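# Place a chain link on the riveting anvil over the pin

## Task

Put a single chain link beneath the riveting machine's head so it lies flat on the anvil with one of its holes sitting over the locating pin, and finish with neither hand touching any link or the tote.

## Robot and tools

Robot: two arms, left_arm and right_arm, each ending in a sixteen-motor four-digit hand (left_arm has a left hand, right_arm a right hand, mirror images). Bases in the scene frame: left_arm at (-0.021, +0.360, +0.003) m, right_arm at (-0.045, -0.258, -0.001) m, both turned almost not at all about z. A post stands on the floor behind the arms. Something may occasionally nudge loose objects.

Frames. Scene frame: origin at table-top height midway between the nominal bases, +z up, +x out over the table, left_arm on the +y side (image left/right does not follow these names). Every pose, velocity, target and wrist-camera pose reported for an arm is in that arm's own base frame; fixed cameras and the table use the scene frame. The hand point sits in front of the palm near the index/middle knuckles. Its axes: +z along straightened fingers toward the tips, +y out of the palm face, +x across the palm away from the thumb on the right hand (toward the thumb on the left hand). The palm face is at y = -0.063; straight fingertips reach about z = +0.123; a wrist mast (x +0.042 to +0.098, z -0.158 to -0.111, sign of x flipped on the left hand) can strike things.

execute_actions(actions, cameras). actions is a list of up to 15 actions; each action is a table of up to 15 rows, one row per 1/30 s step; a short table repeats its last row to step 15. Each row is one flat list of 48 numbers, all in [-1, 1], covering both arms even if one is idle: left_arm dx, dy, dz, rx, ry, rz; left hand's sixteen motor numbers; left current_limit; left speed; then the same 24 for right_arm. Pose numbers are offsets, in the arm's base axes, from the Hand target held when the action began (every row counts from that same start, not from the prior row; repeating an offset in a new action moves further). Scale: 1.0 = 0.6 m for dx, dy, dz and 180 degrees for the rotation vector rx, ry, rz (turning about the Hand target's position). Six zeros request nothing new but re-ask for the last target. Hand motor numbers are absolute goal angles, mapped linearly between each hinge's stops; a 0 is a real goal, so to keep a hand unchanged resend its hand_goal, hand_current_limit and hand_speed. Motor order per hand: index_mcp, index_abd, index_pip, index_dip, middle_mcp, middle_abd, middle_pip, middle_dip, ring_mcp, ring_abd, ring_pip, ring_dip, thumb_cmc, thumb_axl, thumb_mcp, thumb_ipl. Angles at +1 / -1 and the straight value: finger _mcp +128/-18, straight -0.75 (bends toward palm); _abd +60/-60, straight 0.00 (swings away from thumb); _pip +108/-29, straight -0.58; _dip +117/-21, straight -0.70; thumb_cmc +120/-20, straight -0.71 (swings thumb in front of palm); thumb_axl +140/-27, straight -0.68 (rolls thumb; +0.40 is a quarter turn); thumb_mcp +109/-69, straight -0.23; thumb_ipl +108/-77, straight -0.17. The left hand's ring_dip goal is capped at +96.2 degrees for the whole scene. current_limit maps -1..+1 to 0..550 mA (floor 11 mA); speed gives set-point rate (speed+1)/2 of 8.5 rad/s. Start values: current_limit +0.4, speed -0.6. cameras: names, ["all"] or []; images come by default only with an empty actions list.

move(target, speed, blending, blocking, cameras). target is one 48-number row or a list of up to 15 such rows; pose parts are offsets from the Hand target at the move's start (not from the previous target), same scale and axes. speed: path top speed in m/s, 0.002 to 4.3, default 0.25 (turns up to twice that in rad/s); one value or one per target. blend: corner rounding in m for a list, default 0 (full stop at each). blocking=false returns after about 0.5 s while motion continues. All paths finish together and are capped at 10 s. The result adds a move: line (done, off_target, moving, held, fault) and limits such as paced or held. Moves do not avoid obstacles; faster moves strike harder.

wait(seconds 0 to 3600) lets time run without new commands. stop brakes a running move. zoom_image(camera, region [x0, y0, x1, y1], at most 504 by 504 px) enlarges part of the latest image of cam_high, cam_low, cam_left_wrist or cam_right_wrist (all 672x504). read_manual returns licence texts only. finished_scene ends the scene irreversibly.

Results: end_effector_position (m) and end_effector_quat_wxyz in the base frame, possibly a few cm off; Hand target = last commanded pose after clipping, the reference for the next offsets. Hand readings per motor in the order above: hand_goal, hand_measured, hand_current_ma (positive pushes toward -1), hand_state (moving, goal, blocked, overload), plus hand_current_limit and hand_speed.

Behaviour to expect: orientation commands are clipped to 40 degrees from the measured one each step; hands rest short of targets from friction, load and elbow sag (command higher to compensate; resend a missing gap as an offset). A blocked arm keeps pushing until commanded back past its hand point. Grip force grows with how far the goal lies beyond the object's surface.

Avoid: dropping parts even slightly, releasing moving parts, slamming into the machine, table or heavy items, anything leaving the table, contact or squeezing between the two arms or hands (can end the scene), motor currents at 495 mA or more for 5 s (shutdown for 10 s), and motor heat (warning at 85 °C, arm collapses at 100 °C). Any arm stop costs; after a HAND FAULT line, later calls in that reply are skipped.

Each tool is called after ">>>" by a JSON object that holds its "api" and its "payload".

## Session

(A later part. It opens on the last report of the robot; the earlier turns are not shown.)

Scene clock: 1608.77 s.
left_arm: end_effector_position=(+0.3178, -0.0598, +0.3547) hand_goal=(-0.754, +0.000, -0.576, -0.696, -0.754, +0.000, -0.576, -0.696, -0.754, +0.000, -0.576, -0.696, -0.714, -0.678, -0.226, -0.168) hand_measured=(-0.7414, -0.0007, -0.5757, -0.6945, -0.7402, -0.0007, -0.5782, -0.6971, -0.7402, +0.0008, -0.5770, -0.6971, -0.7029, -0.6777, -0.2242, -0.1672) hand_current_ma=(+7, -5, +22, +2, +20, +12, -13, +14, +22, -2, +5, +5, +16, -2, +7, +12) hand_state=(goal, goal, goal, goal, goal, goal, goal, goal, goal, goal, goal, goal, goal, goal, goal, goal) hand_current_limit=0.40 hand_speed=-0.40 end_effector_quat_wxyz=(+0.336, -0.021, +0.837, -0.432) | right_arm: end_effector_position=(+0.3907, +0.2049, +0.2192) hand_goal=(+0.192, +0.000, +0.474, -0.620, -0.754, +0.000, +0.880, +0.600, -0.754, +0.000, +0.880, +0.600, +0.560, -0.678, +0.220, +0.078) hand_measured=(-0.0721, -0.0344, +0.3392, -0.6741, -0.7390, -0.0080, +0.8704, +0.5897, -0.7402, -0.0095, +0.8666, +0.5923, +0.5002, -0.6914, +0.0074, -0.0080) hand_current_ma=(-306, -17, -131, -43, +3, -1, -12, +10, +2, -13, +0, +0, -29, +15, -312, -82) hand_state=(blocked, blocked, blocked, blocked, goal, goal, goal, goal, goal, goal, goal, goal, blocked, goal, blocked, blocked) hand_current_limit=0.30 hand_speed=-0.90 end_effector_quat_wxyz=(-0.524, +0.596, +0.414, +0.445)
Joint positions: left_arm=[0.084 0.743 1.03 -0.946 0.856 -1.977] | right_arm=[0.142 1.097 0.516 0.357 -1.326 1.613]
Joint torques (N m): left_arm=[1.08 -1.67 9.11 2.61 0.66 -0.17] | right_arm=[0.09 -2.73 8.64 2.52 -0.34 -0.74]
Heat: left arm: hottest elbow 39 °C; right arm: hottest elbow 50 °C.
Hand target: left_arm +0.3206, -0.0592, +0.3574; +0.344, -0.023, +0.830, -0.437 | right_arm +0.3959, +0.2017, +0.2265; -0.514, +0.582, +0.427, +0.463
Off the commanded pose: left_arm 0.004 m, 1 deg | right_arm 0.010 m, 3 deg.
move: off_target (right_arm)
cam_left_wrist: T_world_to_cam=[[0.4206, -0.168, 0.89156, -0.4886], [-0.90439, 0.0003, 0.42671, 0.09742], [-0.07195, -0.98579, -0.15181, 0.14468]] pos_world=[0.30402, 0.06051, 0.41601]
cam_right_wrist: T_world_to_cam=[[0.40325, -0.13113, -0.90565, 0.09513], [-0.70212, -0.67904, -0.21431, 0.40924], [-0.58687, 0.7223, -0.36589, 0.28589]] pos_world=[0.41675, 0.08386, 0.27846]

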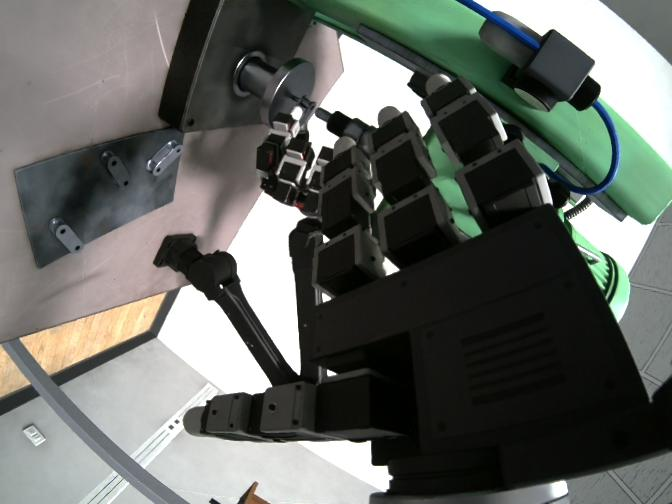

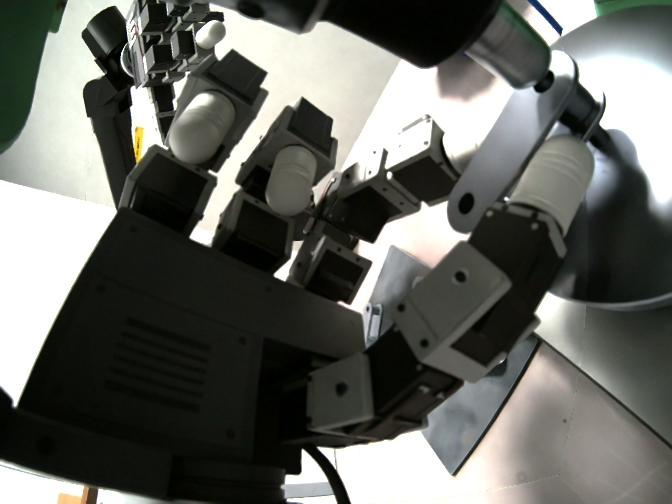

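>>> {"api": "zoom_image", "payload": {"camera": "cam_right_wrist", "region": [530, 60, 640, 170]}}

Scaled by 4.582 from the camera's image (finer frame: 960x720).

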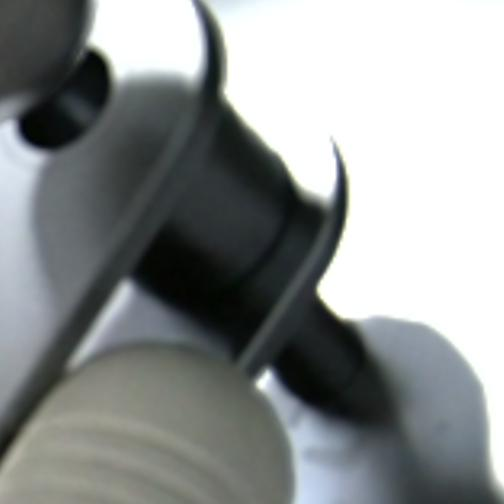

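>>> {"api": "move", "payload": {"target": [[0,0,0,0,0,0,-0.754,0,-0.576,-0.696,-0.754,0,-0.576,-0.696,-0.754,0,-0.576,-0.696,-0.714,-0.678,-0.226,-0.168,0.4,-0.4,-0.0045,0,-0.0075,0,0,0,0.193,0,0.475,-0.62,-0.754,0,0.88,0.6,-0.754,0,0.88,0.6,0.56,-0.678,0.22,0.078,0.3,-0.9]], "speed": 0.04, "cameras": ["cam_left_wrist","cam_right_wrist"]}}

>>> {"api": "zoom_image", "payload": {"camera": "cam_left_wrist", "region": [276, 80, 336, 140]}}

>>> {"api": "zoom_image", "payload": {"camera": "cam_right_wrist", "region": [530, 60, 640, 170]}}

Scene clock: 1631.60 s.
left_arm: end_effector_position=(+0.3178, -0.0598, +0.3547) hand_goal=(-0.754, +0.000, -0.576, -0.696, -0.754, +0.000, -0.576, -0.696, -0.754, +0.000, -0.576, -0.696, -0.714, -0.678, -0.226, -0.168) hand_measured=(-0.7402, -0.0007, -0.5757, -0.6945, -0.7402, -0.0007, -0.5770, -0.6971, -0.7402, +0.0008, -0.5770, -0.6958, -0.7029, -0.6777, -0.2232, -0.1681) hand_current_ma=(+4, +9, +12, +9, +10, +0, -13, -4, +22, +5, +10, -3, +21, -12, -7, +8) hand_state=(goal, goal, goal, goal, goal, goal, goal, goal, goal, goal, goal, goal, goal, goal, goal, goal) hand_current_limit=0.40 hand_speed=-0.40 end_effector_quat_wxyz=(+0.336, -0.021, +0.837, -0.432) | right_arm: end_effector_position=(+0.3881, +0.2046, +0.2149) hand_goal=(+0.192, +0.000, +0.474, -0.620, -0.754, +0.000, +0.880, +0.600, -0.754, +0.000, +0.880, +0.600, +0.560, -0.678, +0.220, +0.078) hand_measured=(-0.0733, -0.0344, +0.3392, -0.6741, -0.7390, -0.0080, +0.8704, +0.5897, -0.7402, -0.0095, +0.8666, +0.5923, +0.5002, -0.6914, +0.0074, -0.0080) hand_current_ma=(-310, -11, -103, -32, -1, +0, -13, -5, -4, -3, -5, -1, -26, +13, -315, -87) hand_state=(blocked, blocked, blocked, blocked, goal, goal, goal, goal, goal, goal, goal, goal, blocked, goal, blocked, blocked) hand_current_limit=0.30 hand_speed=-0.90 end_effector_quat_wxyz=(-0.524, +0.596, +0.414, +0.446)
Joint positions: left_arm=[0.084 0.743 1.03 -0.946 0.856 -1.977] | right_arm=[0.142 1.099 0.502 0.374 -1.326 1.613]
Joint torques (N m): left_arm=[1.08 -1.9 9.14 2.61 0.66 -0.19] | right_arm=[0.15 -2.55 8.61 2.54 -0.31 -0.72]
Heat: left arm: hottest elbow 39 °C; right arm: hottest elbow 50 °C.
Hand target: left_arm +0.3206, -0.0592, +0.3574; +0.344, -0.023, +0.830, -0.437 | right_arm +0.3933, +0.2017, +0.2221; -0.513, +0.582, +0.427, +0.463
Off the commanded pose: left_arm 0.004 m, 1 deg | right_arm 0.009 m, 3 deg.
move: off_target (right_arm)
cam_left_wrist: T_world_to_cam=[[0.4206, -0.168, 0.89156, -0.4886], [-0.90439, 0.0003, 0.42671, 0.09742], [-0.07195, -0.98579, -0.15181, 0.14468]] pos_world=[0.30402, 0.06051, 0.41601]
cam_right_wrist: T_world_to_cam=[[0.40466, -0.13089, -0.90505, 0.09147], [-0.70176, -0.67902, -0.21557, 0.40648], [-0.58633, 0.72236, -0.36662, 0.28298]] pos_world=[0.41415, 0.08356, 0.27415]

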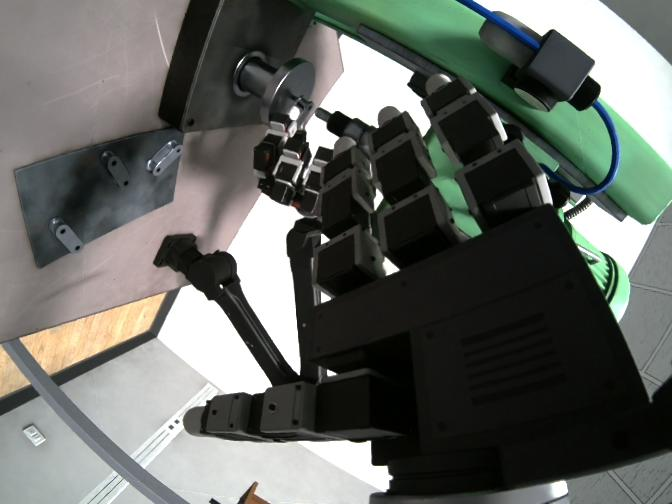

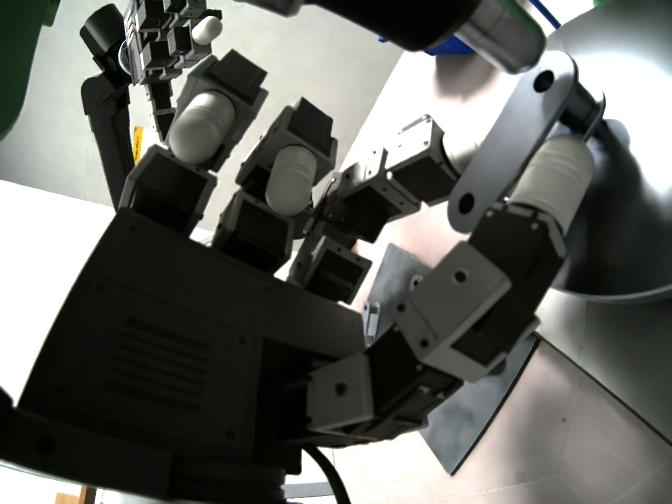

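Scaled by 8.400 from the camera's image (finer frame: 960x720).

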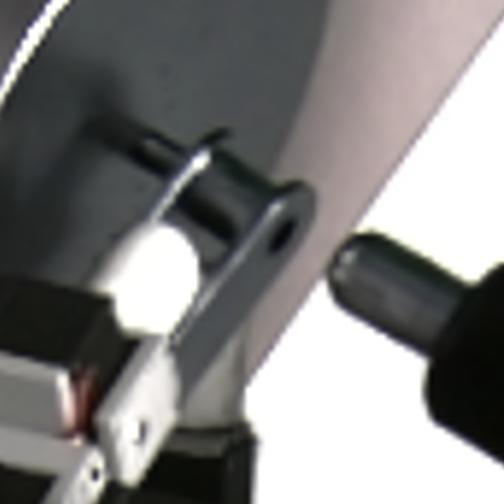

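Scaled by 4.582 from the camera's image (finer frame: 960x720).

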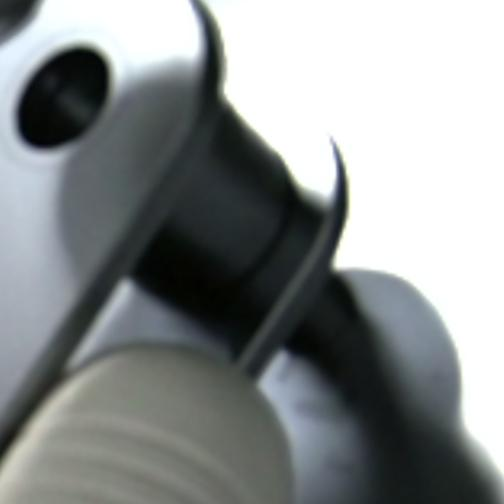

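>>> {"api": "move", "payload": {"target": [[0,0,0,0,0,0,-0.754,0,-0.576,-0.696,-0.754,0,-0.576,-0.696,-0.754,0,-0.576,-0.696,-0.714,-0.678,-0.226,-0.168,0.4,-0.4,0.002,0,-0.0075,0,0,0,0.193,0,0.475,-0.62,-0.754,0,0.88,0.6,-0.754,0,0.88,0.6,0.56,-0.678,0.22,0.078,0.3,-0.9]], "speed": 0.04, "cameras": ["cam_left_wrist","cam_right_wrist"]}}

>>> {"api": "zoom_image", "payload": {"camera": "cam_left_wrist", "region": [276, 80, 336, 140]}}

>>> {"api": "zoom_image", "payload": {"camera": "cam_right_wrist", "region": [530, 60, 640, 170]}}

Scene clock: 1654.50 s.
left_arm: end_effector_position=(+0.3178, -0.0598, +0.3547) hand_goal=(-0.754, +0.000, -0.576, -0.696, -0.754, +0.000, -0.576, -0.696, -0.754, +0.000, -0.576, -0.696, -0.714, -0.678, -0.226, -0.168) hand_measured=(-0.7414, +0.0008, -0.5757, -0.6958, -0.7402, -0.0007, -0.5782, -0.6983, -0.7402, +0.0008, -0.5770, -0.6958, -0.7029, -0.6767, -0.2232, -0.1681) hand_current_ma=(+8, +1, +19, +20, +24, +0, -4, -2, +27, -8, +8, -2, +26, +5, -10, +24) hand_state=(goal, goal, goal, goal, goal, goal, goal, goal, goal, goal, goal, goal, goal, goal, goal, goal) hand_current_limit=0.40 hand_speed=-0.40 end_effector_quat_wxyz=(+0.336, -0.021, +0.837, -0.432) | right_arm: end_effector_position=(+0.3893, +0.2049, +0.2130) hand_goal=(+0.192, +0.000, +0.474, -0.620, -0.754, +0.000, +0.880, +0.600, -0.754, +0.000, +0.880, +0.600, +0.560, -0.678, +0.220, +0.078) hand_measured=(-0.0733, -0.0344, +0.3405, -0.6741, -0.7390, -0.0080, +0.8704, +0.5897, -0.7402, -0.0095, +0.8666, +0.5923, +0.5014, -0.6914, +0.0084, -0.0080) hand_current_ma=(-325, +3, -107, -45, +11, -8, -5, +7, -8, -7, -9, -10, -48, +11, -311, -107) hand_state=(blocked, blocked, blocked, blocked, goal, goal, goal, goal, goal, goal, goal, goal, blocked, goal, blocked, blocked) hand_current_limit=0.30 hand_speed=-0.90 end_effector_quat_wxyz=(-0.523, +0.594, +0.416, +0.448)
Joint positions: left_arm=[0.084 0.743 1.03 -0.946 0.856 -1.977] | right_arm=[0.142 1.109 0.499 0.395 -1.327 1.613]
Joint torques (N m): left_arm=[0.79 -1.9 9.14 2.58 0.65 -0.2] | right_arm=[0.21 -2.32 8.43 2.48 -0.24 -0.73]
Heat: left arm: hottest elbow 39 °C; right arm: hottest elbow 49 °C.
Hand target: left_arm +0.3206, -0.0592, +0.3574; +0.344, -0.023, +0.830, -0.437 | right_arm +0.3944, +0.2018, +0.2175; -0.514, +0.582, +0.428, +0.463
Off the commanded pose: left_arm 0.004 m, 1 deg | right_arm 0.008 m, 3 deg.
move: off_target (right_arm)
cam_left_wrist: T_world_to_cam=[[0.4206, -0.168, 0.89156, -0.4886], [-0.90439, 0.0003, 0.42671, 0.09742], [-0.07195, -0.98579, -0.15181, 0.14468]] pos_world=[0.30402, 0.06051, 0.41601]
cam_right_wrist: T_world_to_cam=[[0.41139, -0.12907, -0.90228, 0.0858], [-0.69919, -0.67974, -0.22156, 0.40754], [-0.58471, 0.72201, -0.36988, 0.28287]] pos_world=[0.41505, 0.08386, 0.27234]

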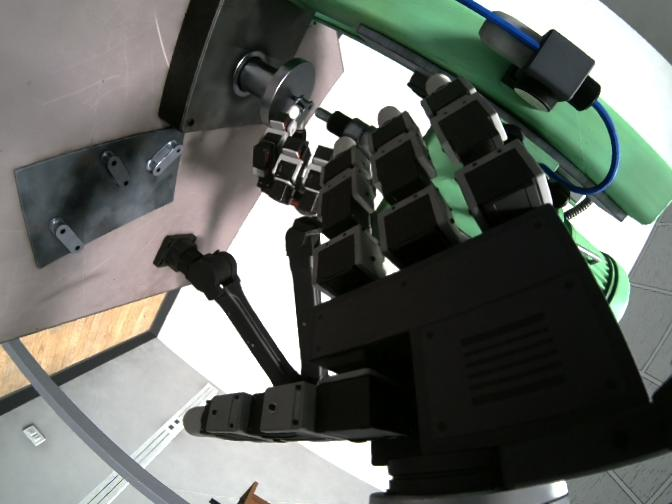

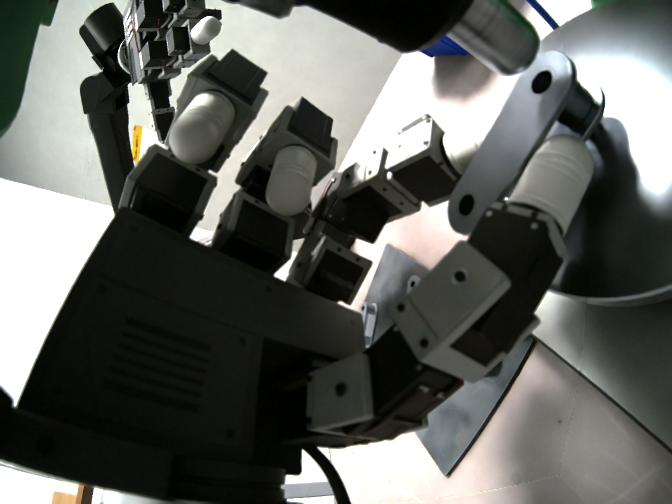

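Scaled by 8.400 from the camera's image (finer frame: 960x720).

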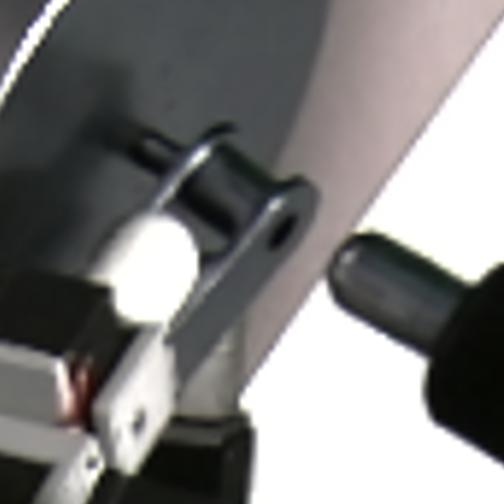

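Scaled by 4.582 from the camera's image (finer frame: 960x720).

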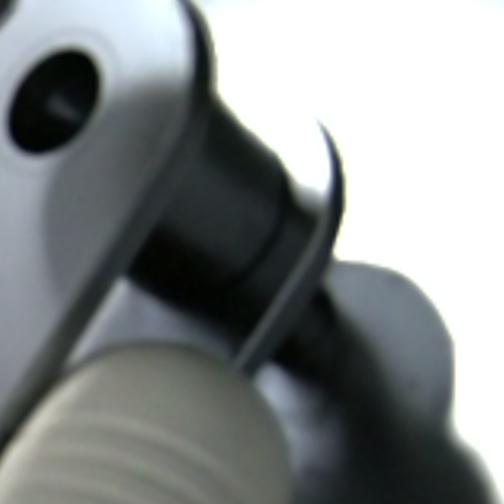

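>>> {"api": "move", "payload": {"target": [[0,0,0,0,0,0,-0.754,0,-0.576,-0.696,-0.754,0,-0.576,-0.696,-0.754,0,-0.576,-0.696,-0.714,-0.678,-0.226,-0.168,0.4,-0.4,-0.0025,0.0083,0,0,0,0,0.193,0,0.475,-0.62,-0.754,0,0.88,0.6,-0.754,0,0.88,0.6,0.56,-0.678,0.22,0.078,0.3,-0.9]], "speed": 0.03, "cameras": ["cam_left_wrist","cam_right_wrist"]}}

>>> {"api": "zoom_image", "payload": {"camera": "cam_left_wrist", "region": [276, 80, 336, 140]}}

>>> {"api": "zoom_image", "payload": {"camera": "cam_right_wrist", "region": [530, 60, 640, 170]}}

Scene clock: 1676.27 s.
left_arm: end_effector_position=(+0.3178, -0.0598, +0.3547) hand_goal=(-0.754, +0.000, -0.576, -0.696, -0.754, +0.000, -0.576, -0.696, -0.754, +0.000, -0.576, -0.696, -0.714, -0.678, -0.226, -0.168) hand_measured=(-0.7414, +0.0008, -0.5770, -0.6945, -0.7390, +0.0008, -0.5782, -0.6971, -0.7402, -0.0007, -0.5782, -0.6958, -0.7041, -0.6777, -0.2242, -0.1681) hand_current_ma=(+18, -2, +15, +3, +15, +3, -23, -5, +5, +2, +3, -10, +15, -5, -6, +2) hand_state=(goal, goal, goal, goal, goal, goal, goal, goal, goal, goal, goal, goal, goal, goal, goal, goal) hand_current_limit=0.40 hand_speed=-0.40 end_effector_quat_wxyz=(+0.336, -0.021, +0.837, -0.432) | right_arm: end_effector_position=(+0.3897, +0.2042, +0.2127) hand_goal=(+0.192, +0.000, +0.474, -0.620, -0.754, +0.000, +0.880, +0.600, -0.754, +0.000, +0.880, +0.600, +0.560, -0.678, +0.220, +0.078) hand_measured=(-0.0733, -0.0344, +0.3405, -0.6741, -0.7390, -0.0080, +0.8704, +0.5910, -0.7402, -0.0095, +0.8666, +0.5923, +0.5014, -0.6914, +0.0084, -0.0080) hand_current_ma=(-329, -9, -110, -54, +6, -5, -15, +0, -1, -4, -8, -3, -34, +1, -315, -93) hand_state=(blocked, blocked, blocked, blocked, goal, goal, goal, goal, goal, goal, goal, goal, blocked, goal, blocked, blocked) hand_current_limit=0.30 hand_speed=-0.90 end_effector_quat_wxyz=(-0.520, +0.593, +0.417, +0.452)
Joint positions: left_arm=[0.084 0.743 1.03 -0.946 0.856 -1.977] | right_arm=[0.142 1.109 0.494 0.409 -1.321 1.613]
Joint torques (N m): left_arm=[1.2 -1.49 9.17 2.67 0.65 -0.16] | right_arm=[1.55 -2.43 8.55 2.55 0.09 -0.59]
Heat: left arm: hottest elbow 39 °C; right arm: hottest elbow 48 °C.
Hand target: left_arm +0.3206, -0.0592, +0.3574; +0.344, -0.023, +0.830, -0.437 | right_arm +0.3929, +0.2068, +0.2175; -0.514, +0.582, +0.428, +0.463
Off the commanded pose: left_arm 0.004 m, 1 deg | right_arm 0.006 m, 2 deg.
move: done
cam_left_wrist: T_world_to_cam=[[0.4206, -0.168, 0.89156, -0.4886], [-0.90439, 0.0003, 0.42671, 0.09742], [-0.07195, -0.98579, -0.15181, 0.14468]] pos_world=[0.30402, 0.06051, 0.41601]
cam_right_wrist: T_world_to_cam=[[0.41827, -0.13162, -0.89874, 0.08245], [-0.70131, -0.67559, -0.22745, 0.40844], [-0.57725, 0.72543, -0.37488, 0.28096]] pos_world=[0.41414, 0.08297, 0.27232]

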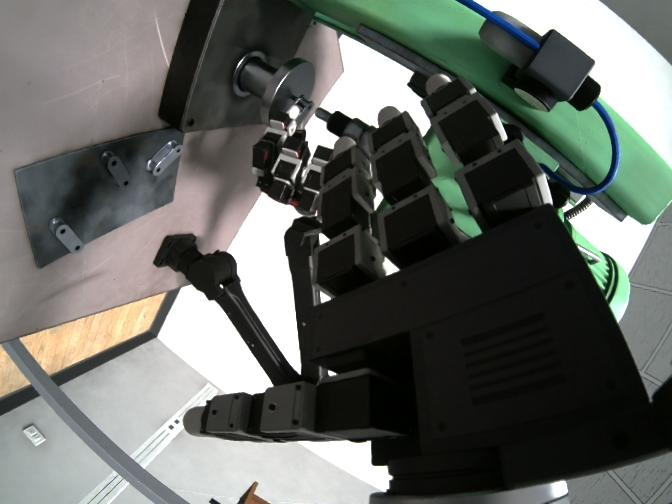

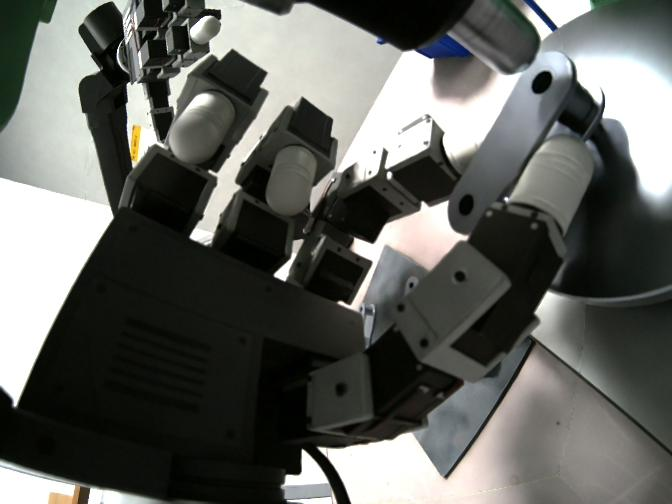

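Scaled by 8.400 from the camera's image (finer frame: 960x720).

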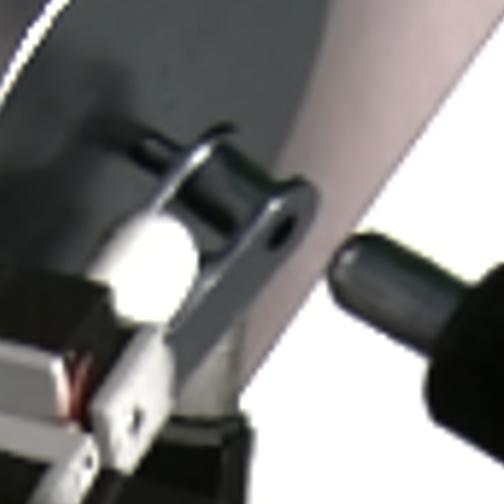

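Scaled by 4.582 from the camera's image (finer frame: 960x720).

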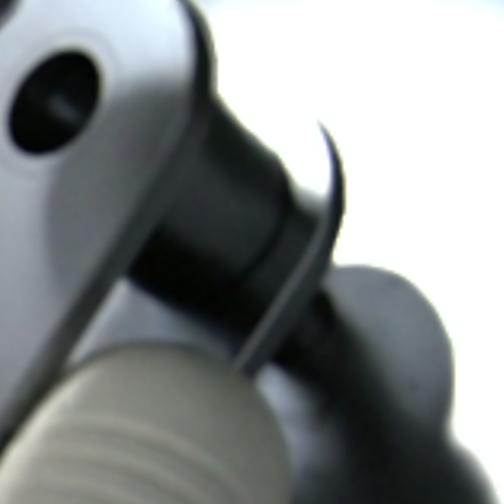

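>>> {"api": "move", "payload": {"target": [[0,0,0,0,0,0,-0.754,0,-0.576,-0.696,-0.754,0,-0.576,-0.696,-0.754,0,-0.576,-0.696,-0.714,-0.678,-0.226,-0.168,0.4,-0.4,-0.0035,0.0067,0,0,0,0,0.193,0,0.475,-0.62,-0.754,0,0.88,0.6,-0.754,0,0.88,0.6,0.56,-0.678,0.22,0.078,0.3,-0.9]], "speed": 0.03, "cameras": ["cam_left_wrist","cam_right_wrist"]}}

>>> {"api": "zoom_image", "payload": {"camera": "cam_left_wrist", "region": [276, 80, 336, 140]}}

>>> {"api": "zoom_image", "payload": {"camera": "cam_right_wrist", "region": [530, 60, 640, 170]}}

Scene clock: 1680.97 s.
left_arm: end_effector_position=(+0.3178, -0.0598, +0.3547) hand_goal=(-0.754, +0.000, -0.576, -0.696, -0.754, +0.000, -0.576, -0.696, -0.754, +0.000, -0.576, -0.696, -0.714, -0.678, -0.226, -0.168) hand_measured=(-0.7402, +0.0008, -0.5757, -0.6958, -0.7402, -0.0007, -0.5770, -0.6971, -0.7414, +0.0008, -0.5770, -0.6971, -0.7029, -0.6777, -0.2232, -0.1672) hand_current_ma=(+15, +6, +6, +16, +20, -14, -22, +3, +26, +3, +12, +4, +16, +5, -11, +12) hand_state=(goal, goal, goal, goal, goal, goal, goal, goal, goal, goal, goal, goal, goal, goal, goal, goal) hand_current_limit=0.40 hand_speed=-0.40 end_effector_quat_wxyz=(+0.336, -0.021, +0.837, -0.432) | right_arm: end_effector_position=(+0.3896, +0.2061, +0.2124) hand_goal=(+0.192, +0.000, +0.474, -0.620, -0.754, +0.000, +0.880, +0.600, -0.754, +0.000, +0.880, +0.600, +0.560, -0.678, +0.220, +0.078) hand_measured=(-0.0721, -0.0344, +0.3405, -0.6741, -0.7390, -0.0080, +0.8704, +0.5897, -0.7402, -0.0095, +0.8666, +0.5923, +0.5014, -0.6914, +0.0084, -0.0080) hand_current_ma=(-321, +3, -99, -48, +2, -5, -3, -4, +1, +2, +6, -11, -42, +4, -304, -99) hand_state=(blocked, blocked, blocked, blocked, goal, goal, goal, goal, goal, goal, goal, goal, blocked, goal, blocked, blocked) hand_current_limit=0.30 hand_speed=-0.90 end_effector_quat_wxyz=(-0.517, +0.592, +0.418, +0.455)
Joint positions: left_arm=[0.084 0.743 1.03 -0.946 0.856 -1.977] | right_arm=[0.151 1.109 0.489 0.421 -1.307 1.613]
Joint torques (N m): left_arm=[0.85 -1.67 9.2 2.61 0.67 -0.2] | right_arm=[2.14 -2.61 8.55 2.54 0.11 -0.5]
Heat: left arm: hottest elbow 39 °C; right arm: hottest elbow 48 °C.
Hand target: left_arm +0.3206, -0.0592, +0.3574; +0.344, -0.023, +0.830, -0.437 | right_arm +0.3909, +0.2107, +0.2176; -0.513, +0.582, +0.428, +0.463
Off the commanded pose: left_arm 0.004 m, 1 deg | right_arm 0.007 m, 2 deg.
move: done
cam_left_wrist: T_world_to_cam=[[0.4206, -0.168, 0.89156, -0.4886], [-0.90439, 0.0003, 0.42671, 0.09742], [-0.07195, -0.98579, -0.15181, 0.14468]] pos_world=[0.30402, 0.06051, 0.41601]
cam_right_wrist: T_world_to_cam=[[0.42485, -0.13505, -0.89513, 0.07974], [-0.70269, -0.67259, -0.23204, 0.41051], [-0.57072, 0.72759, -0.38065, 0.27762]] pos_world=[0.41303, 0.08488, 0.27231]

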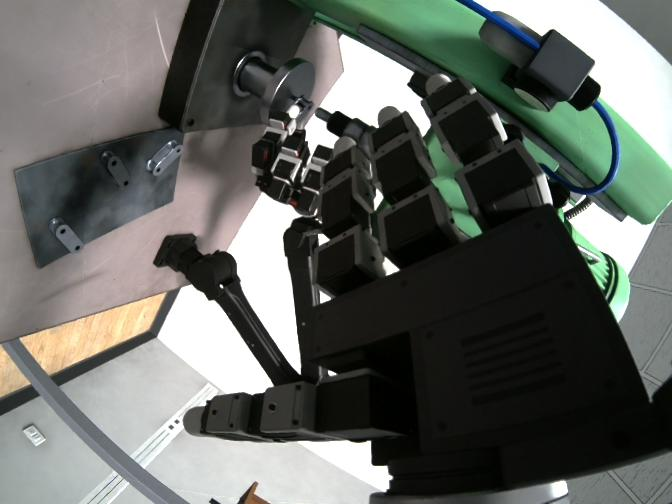

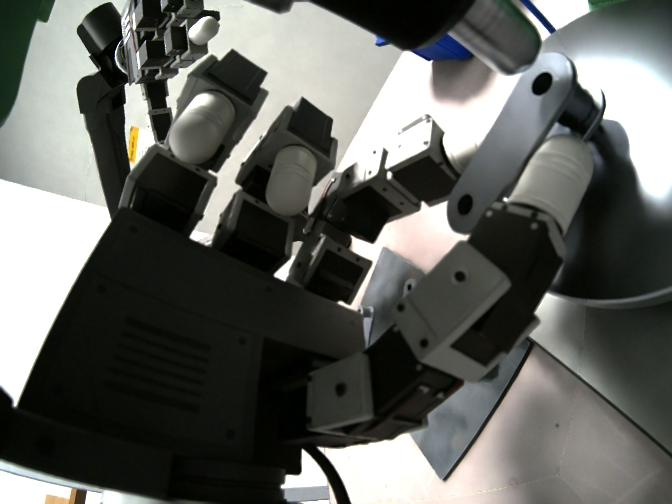

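Scaled by 8.400 from the camera's image (finer frame: 960x720).

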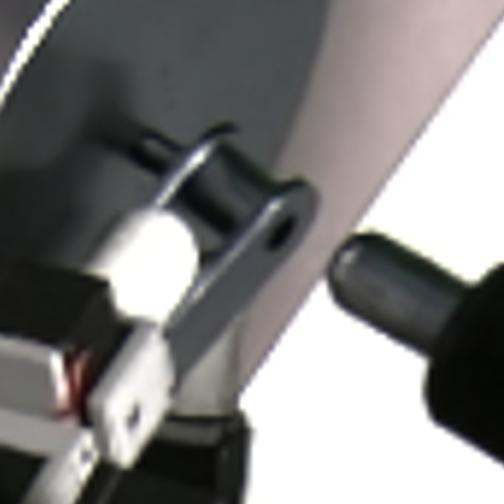

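Scaled by 4.582 from the camera's image (finer frame: 960x720).

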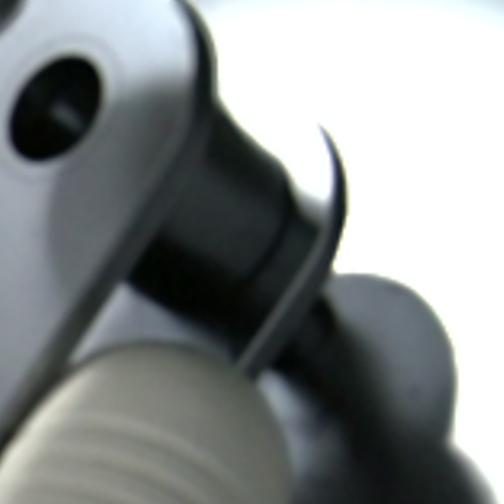

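>>> {"api": "move", "payload": {"target": [[0,0,0,0,0,0,-0.754,0,-0.576,-0.696,-0.754,0,-0.576,-0.696,-0.754,0,-0.576,-0.696,-0.714,-0.678,-0.226,-0.168,0.4,-0.4,0.003,0,0.025,-0.0041,0.0389,0,0.193,0,0.475,-0.62,-0.754,0,0.88,0.6,-0.754,0,0.88,0.6,0.56,-0.678,0.22,0.078,0.3,-0.9]], "speed": 0.03, "cameras": ["cam_left_wrist","cam_right_wrist"]}}

>>> {"api": "zoom_image", "payload": {"camera": "cam_left_wrist", "region": [276, 80, 336, 140]}}

>>> {"api": "zoom_image", "payload": {"camera": "cam_right_wrist", "region": [530, 60, 640, 170]}}

Scene clock: 1707.27 s.
left_arm: end_effector_position=(+0.3178, -0.0598, +0.3547) hand_goal=(-0.754, +0.000, -0.576, -0.696, -0.754, +0.000, -0.576, -0.696, -0.754, +0.000, -0.576, -0.696, -0.714, -0.678, -0.226, -0.168) hand_measured=(-0.7414, -0.0007, -0.5757, -0.6945, -0.7390, +0.0008, -0.5770, -0.6983, -0.7390, -0.0007, -0.5770, -0.6958, -0.7029, -0.6777, -0.2232, -0.1672) hand_current_ma=(+10, -9, +16, +16, +10, +7, -7, +1, +29, -14, +9, -9, +26, +5, +2, -2) hand_state=(goal, goal, goal, goal, goal, goal, goal, goal, goal, goal, goal, goal, goal, goal, goal, goal) hand_current_limit=0.40 hand_speed=-0.40 end_effector_quat_wxyz=(+0.336, -0.021, +0.837, -0.432) | right_arm: end_effector_position=(+0.3865, +0.2052, +0.2089) hand_goal=(+0.192, +0.000, +0.474, -0.620, -0.754, +0.000, +0.880, +0.600, -0.754, +0.000, +0.880, +0.600, +0.560, -0.678, +0.220, +0.078) hand_measured=(-0.0733, -0.0124, +0.3379, -0.6958, -0.7390, -0.0080, +0.8691, +0.5897, -0.7402, -0.0095, +0.8678, +0.5923, +0.5052, -0.6914, +0.0133, -0.0090) hand_current_ma=(-325, -2, -107, -55, +7, -4, -13, +2, -3, +8, -17, -10, -41, +3, -300, -78) hand_state=(blocked, goal, blocked, blocked, goal, goal, goal, goal, goal, goal, goal, goal, blocked, goal, blocked, blocked) hand_current_limit=0.30 hand_speed=-0.90 end_effector_quat_wxyz=(-0.535, +0.624, +0.388, +0.416)
Joint positions: left_arm=[0.084 0.743 1.03 -0.946 0.856 -1.977] | right_arm=[0.151 1.086 0.531 0.248 -1.303 1.628]
Joint torques (N m): left_arm=[1.08 -1.44 9.17 2.66 0.68 -0.19] | right_arm=[1.9 -4.31 11.89 0.96 -0.28 -0.33]
Heat: left arm: hottest elbow 39 °C; right arm: hottest elbow 49 °C.
Hand target: left_arm +0.3206, -0.0592, +0.3574; +0.344, -0.023, +0.830, -0.437 | right_arm +0.3926, +0.2107, +0.2324; -0.535, +0.613, +0.398, +0.424
Off the commanded pose: left_arm 0.004 m, 1 deg | right_arm 0.025 m, 2 deg.
move: off_target (right_arm)
cam_left_wrist: T_world_to_cam=[[0.4206, -0.168, 0.89156, -0.4886], [-0.90439, 0.0003, 0.42671, 0.09742], [-0.07195, -0.98579, -0.15181, 0.14468]] pos_world=[0.30402, 0.06051, 0.41601]
cam_right_wrist: T_world_to_cam=[[0.31223, -0.15157, -0.93784, 0.13363], [-0.72867, -0.67162, -0.13405, 0.39625], [-0.60955, 0.72523, -0.32014, 0.27809]] pos_world=[0.41652, 0.08471, 0.26747]

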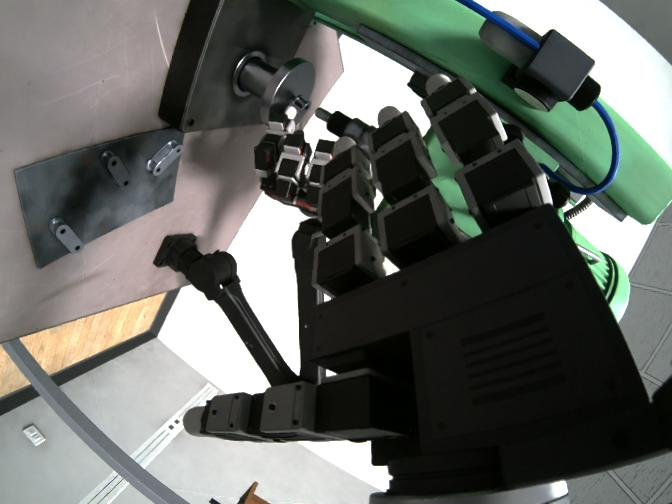

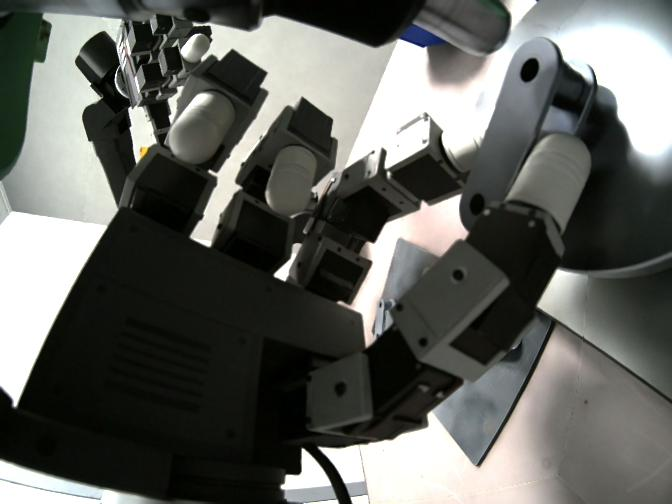

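Scaled by 8.400 from the camera's image (finer frame: 960x720).

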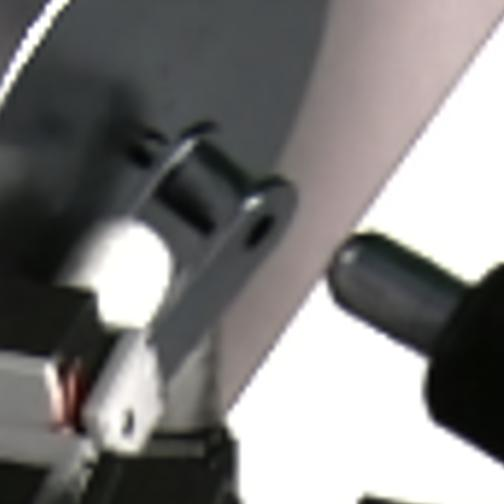

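Scaled by 4.582 from the camera's image (finer frame: 960x720).

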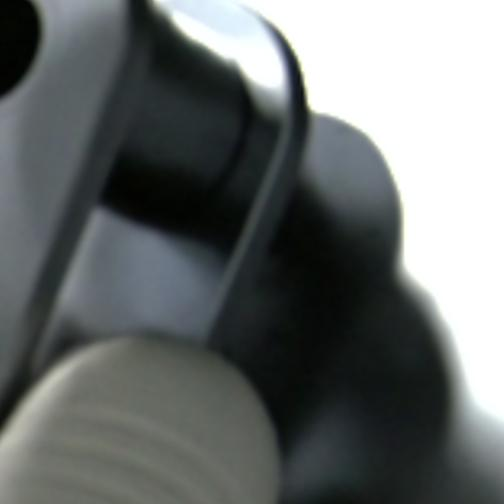

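>>> {"api": "move", "payload": {"target": [[0,0,0,0,0,0,-0.754,0,-0.576,-0.696,-0.754,0,-0.576,-0.696,-0.754,0,-0.576,-0.696,-0.714,-0.678,-0.226,-0.168,0.4,-0.4,0.0045,0,0.0075,-0.0023,0.0222,0,0.193,0,0.475,-0.62,-0.754,0,0.88,0.6,-0.754,0,0.88,0.6,0.56,-0.678,0.22,0.078,0.3,-0.9]], "speed": 0.03, "cameras": ["cam_left_wrist","cam_right_wrist"]}}

>>> {"api": "zoom_image", "payload": {"camera": "cam_left_wrist", "region": [276, 80, 336, 140]}}

>>> {"api": "zoom_image", "payload": {"camera": "cam_right_wrist", "region": [500, 30, 640, 170]}}

Scene clock: 1739.57 s.
left_arm: end_effector_position=(+0.3178, -0.0598, +0.3547) hand_goal=(-0.754, +0.000, -0.576, -0.696, -0.754, +0.000, -0.576, -0.696, -0.754, +0.000, -0.576, -0.696, -0.714, -0.678, -0.226, -0.168) hand_measured=(-0.7402, -0.0007, -0.5770, -0.6958, -0.7390, -0.0007, -0.5782, -0.6971, -0.7402, -0.0007, -0.5770, -0.6958, -0.7029, -0.6767, -0.2232, -0.1681) hand_current_ma=(+3, -3, +15, +22, +10, +8, +0, +2, +20, -6, +8, +2, +27, -4, +11, +17) hand_state=(goal, goal, goal, goal, goal, goal, goal, goal, goal, goal, goal, goal, goal, goal, goal, goal) hand_current_limit=0.40 hand_speed=-0.40 end_effector_quat_wxyz=(+0.336, -0.021, +0.837, -0.432) | right_arm: end_effector_position=(+0.3886, +0.2056, +0.2118) hand_goal=(+0.192, +0.000, +0.474, -0.620, -0.754, +0.000, +0.880, +0.600, -0.754, +0.000, +0.880, +0.600, +0.560, -0.678, +0.220, +0.078) hand_measured=(-0.0733, -0.0124, +0.3379, -0.6971, -0.7390, -0.0080, +0.8704, +0.5897, -0.7402, -0.0095, +0.8678, +0.5910, +0.5052, -0.6914, +0.0133, -0.0080) hand_current_ma=(-321, +12, -120, -63, -6, -10, -8, +4, +0, +1, -6, -19, -36, +2, -290, -91) hand_state=(blocked, goal, blocked, blocked, goal, goal, goal, goal, goal, goal, goal, goal, blocked, goal, blocked, blocked) hand_current_limit=0.30 hand_speed=-0.90 end_effector_quat_wxyz=(-0.546, +0.641, +0.369, +0.392)
Joint positions: left_arm=[0.084 0.743 1.03 -0.946 0.856 -1.977] | right_arm=[0.151 1.085 0.575 0.142 -1.303 1.64]
Joint torques (N m): left_arm=[0.91 -1.55 9.13 2.56 0.68 -0.2] | right_arm=[1.61 -4.37 12.34 0.94 -0.43 -0.32]
Heat: left arm: hottest elbow 39 °C; right arm: hottest elbow 50 °C.
Hand target: left_arm +0.3206, -0.0592, +0.3574; +0.344, -0.023, +0.830, -0.437 | right_arm +0.3953, +0.2107, +0.2372; -0.546, +0.629, +0.381, +0.401
Off the commanded pose: left_arm 0.004 m, 1 deg | right_arm 0.026 m, 2 deg.
move: off_target (right_arm)
cam_left_wrist: T_world_to_cam=[[0.4206, -0.168, 0.89156, -0.4886], [-0.90439, 0.0003, 0.42671, 0.09742], [-0.07195, -0.98579, -0.15181, 0.14468]] pos_world=[0.30402, 0.06051, 0.41601]
cam_right_wrist: T_world_to_cam=[[0.24352, -0.15928, -0.95673, 0.16806], [-0.73701, -0.67162, -0.07578, 0.38934], [-0.63049, 0.72358, -0.28094, 0.28019]] pos_world=[0.42268, 0.08552, 0.26901]

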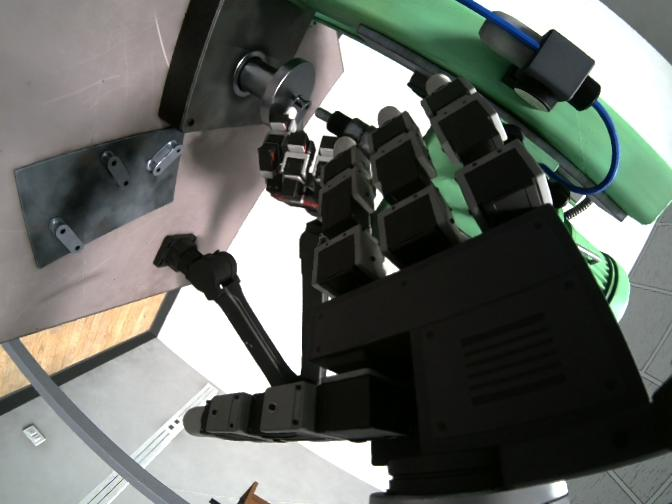

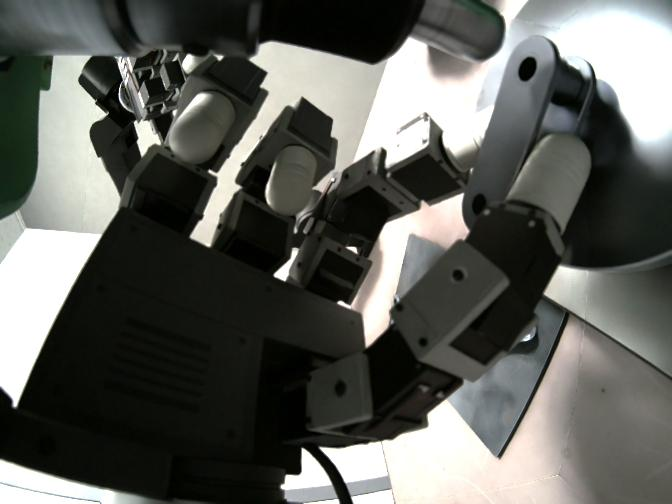

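Scaled by 8.400 from the camera's image (finer frame: 960x720).

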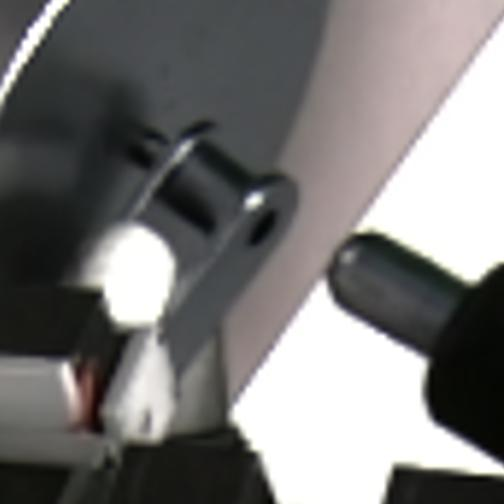

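Scaled by 3.600 from the camera's image (finer frame: 960x720).

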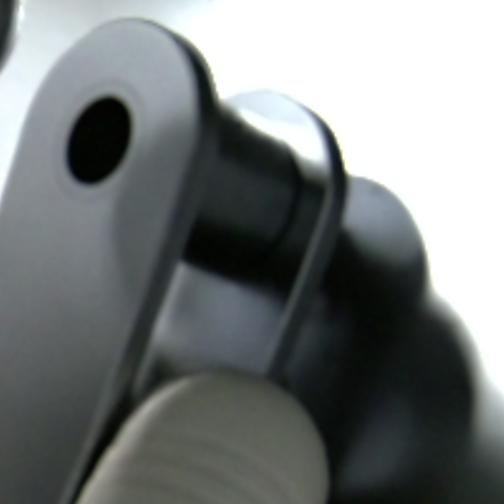

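>>> {"api": "zoom_image", "payload": {"camera": "cam_left_wrist", "region": [284, 90, 316, 122]}}

Scaled by 15.750 from the camera's image (finer frame: 960x720).

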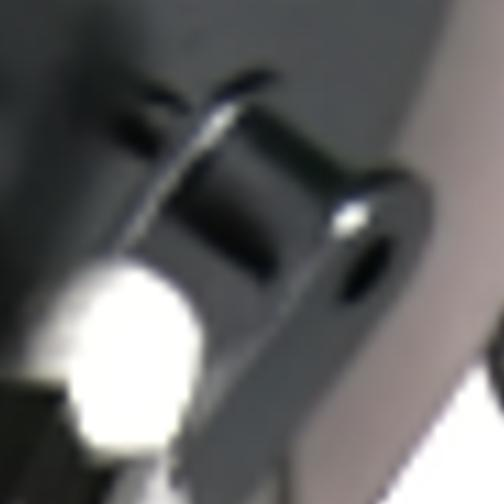

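>>> {"api": "move", "payload": {"target": [[0,0,0,0,0,0,-0.754,0,-0.576,-0.696,-0.754,0,-0.576,-0.696,-0.754,0,-0.576,-0.696,-0.714,-0.678,-0.226,-0.168,0.4,-0.4,0.0035,0,0.0055,-0.0018,0.0167,0,0.193,0,0.475,-0.62,-0.754,0,0.88,0.6,-0.754,0,0.88,0.6,0.56,-0.678,0.22,0.078,0.3,-0.9],[0,0,0,0,0,0,-0.754,0,-0.576,-0.696,-0.754,0,-0.576,-0.696,-0.754,0,-0.576,-0.696,-0.714,-0.678,-0.226,-0.168,0.4,-0.4,0.0035,0,-0.022,-0.0018,0.0167,0,0.193,0,0.475,-0.62,-0.754,0,0.88,0.6,-0.754,0,0.88,0.6,0.56,-0.678,0.22,0.078,0.3,-0.9]], "speed": 0.03, "cameras": ["cam_left_wrist","cam_right_wrist"]}}

>>> {"api": "zoom_image", "payload": {"camera": "cam_left_wrist", "region": [284, 90, 316, 122]}}

>>> {"api": "zoom_image", "payload": {"camera": "cam_right_wrist", "region": [500, 30, 640, 170]}}

Scene clock: 1756.20 s.
left_arm: end_effector_position=(+0.3178, -0.0598, +0.3547) hand_goal=(-0.754, +0.000, -0.576, -0.696, -0.754, +0.000, -0.576, -0.696, -0.754, +0.000, -0.576, -0.696, -0.714, -0.678, -0.226, -0.168) hand_measured=(-0.7414, +0.0008, -0.5770, -0.6945, -0.7402, -0.0007, -0.5770, -0.6983, -0.7402, +0.0008, -0.5770, -0.6958, -0.7029, -0.6777, -0.2232, -0.1681) hand_current_ma=(+17, -1, +19, +10, +9, +2, -17, +1, +14, -1, +0, +0, +14, +13, +3, +16) hand_state=(goal, goal, goal, goal, goal, goal, goal, goal, goal, goal, goal, goal, goal, goal, goal, goal) hand_current_limit=0.40 hand_speed=-0.40 end_effector_quat_wxyz=(+0.336, -0.021, +0.837, -0.432) | right_arm: end_effector_position=(+0.3915, +0.2061, +0.2107) hand_goal=(+0.192, +0.000, +0.474, -0.620, -0.754, +0.000, +0.880, +0.600, -0.754, +0.000, +0.880, +0.600, +0.560, -0.678, +0.220, +0.078) hand_measured=(-0.0733, -0.0183, +0.3392, -0.6983, -0.7390, -0.0080, +0.8704, +0.5897, -0.7402, -0.0095, +0.8678, +0.5923, +0.5052, -0.6914, +0.0143, -0.0080) hand_current_ma=(-332, -7, -102, -61, +11, -8, -10, +6, -2, -19, -5, -8, -36, -4, -293, -87) hand_state=(blocked, goal, blocked, blocked, goal, goal, goal, goal, goal, goal, goal, goal, blocked, goal, blocked, blocked) hand_current_limit=0.30 hand_speed=-0.90 end_effector_quat_wxyz=(-0.555, +0.655, +0.353, +0.371)
Joint positions: left_arm=[0.084 0.743 1.03 -0.946 0.856 -1.977] | right_arm=[0.151 1.099 0.609 0.072 -1.303 1.653]
Joint torques (N m): left_arm=[1.14 -1.55 9.14 2.56 0.66 -0.15] | right_arm=[1.49 -3.31 10.32 2.47 -0.56 -0.44]
Heat: left arm: hottest elbow 39 °C; right arm: hottest elbow 52 °C.
Hand target: left_arm +0.3206, -0.0592, +0.3574; +0.344, -0.023, +0.830, -0.437 | right_arm +0.3974, +0.2107, +0.2239; -0.554, +0.641, +0.368, +0.383
Off the commanded pose: left_arm 0.004 m, 1 deg | right_arm 0.015 m, 3 deg.
move: off_target (right_arm)
cam_left_wrist: T_world_to_cam=[[0.4206, -0.168, 0.89156, -0.4886], [-0.90439, 0.0003, 0.42671, 0.09742], [-0.07195, -0.98579, -0.15181, 0.14468]] pos_world=[0.30402, 0.06051, 0.41601]
cam_right_wrist: T_world_to_cam=[[0.18367, -0.16567, -0.96893, 0.19369], [-0.74098, -0.67103, -0.02572, 0.38269], [-0.64592, 0.72268, -0.246, 0.28015]] pos_world=[0.42895, 0.08642, 0.26643]

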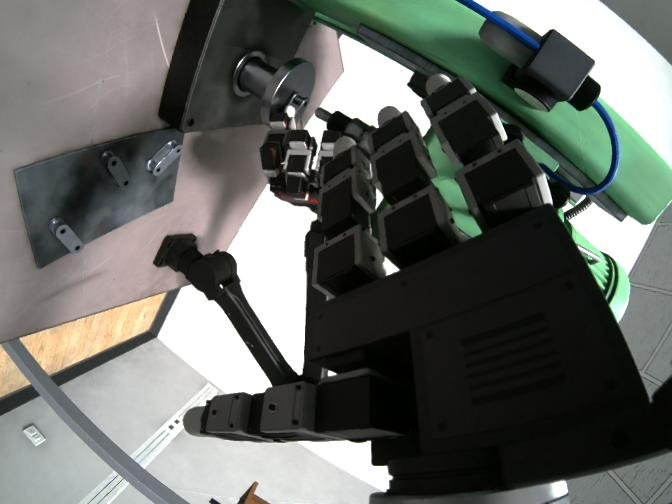

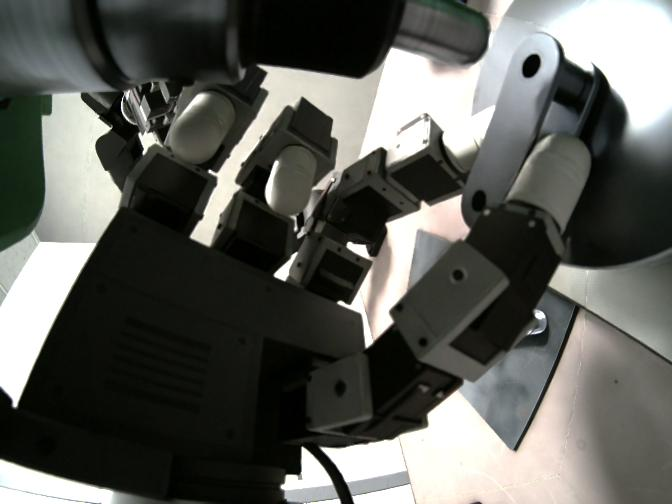

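Scaled by 15.750 from the camera's image (finer frame: 960x720).

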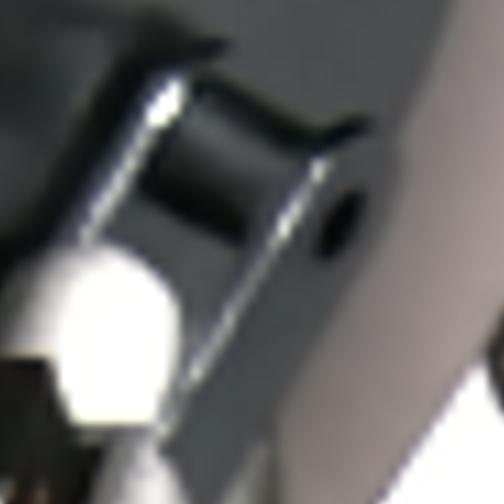

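Scaled by 3.600 from the camera's image (finer frame: 960x720).

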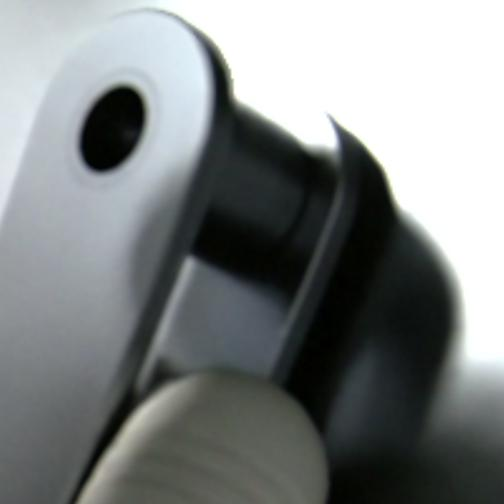

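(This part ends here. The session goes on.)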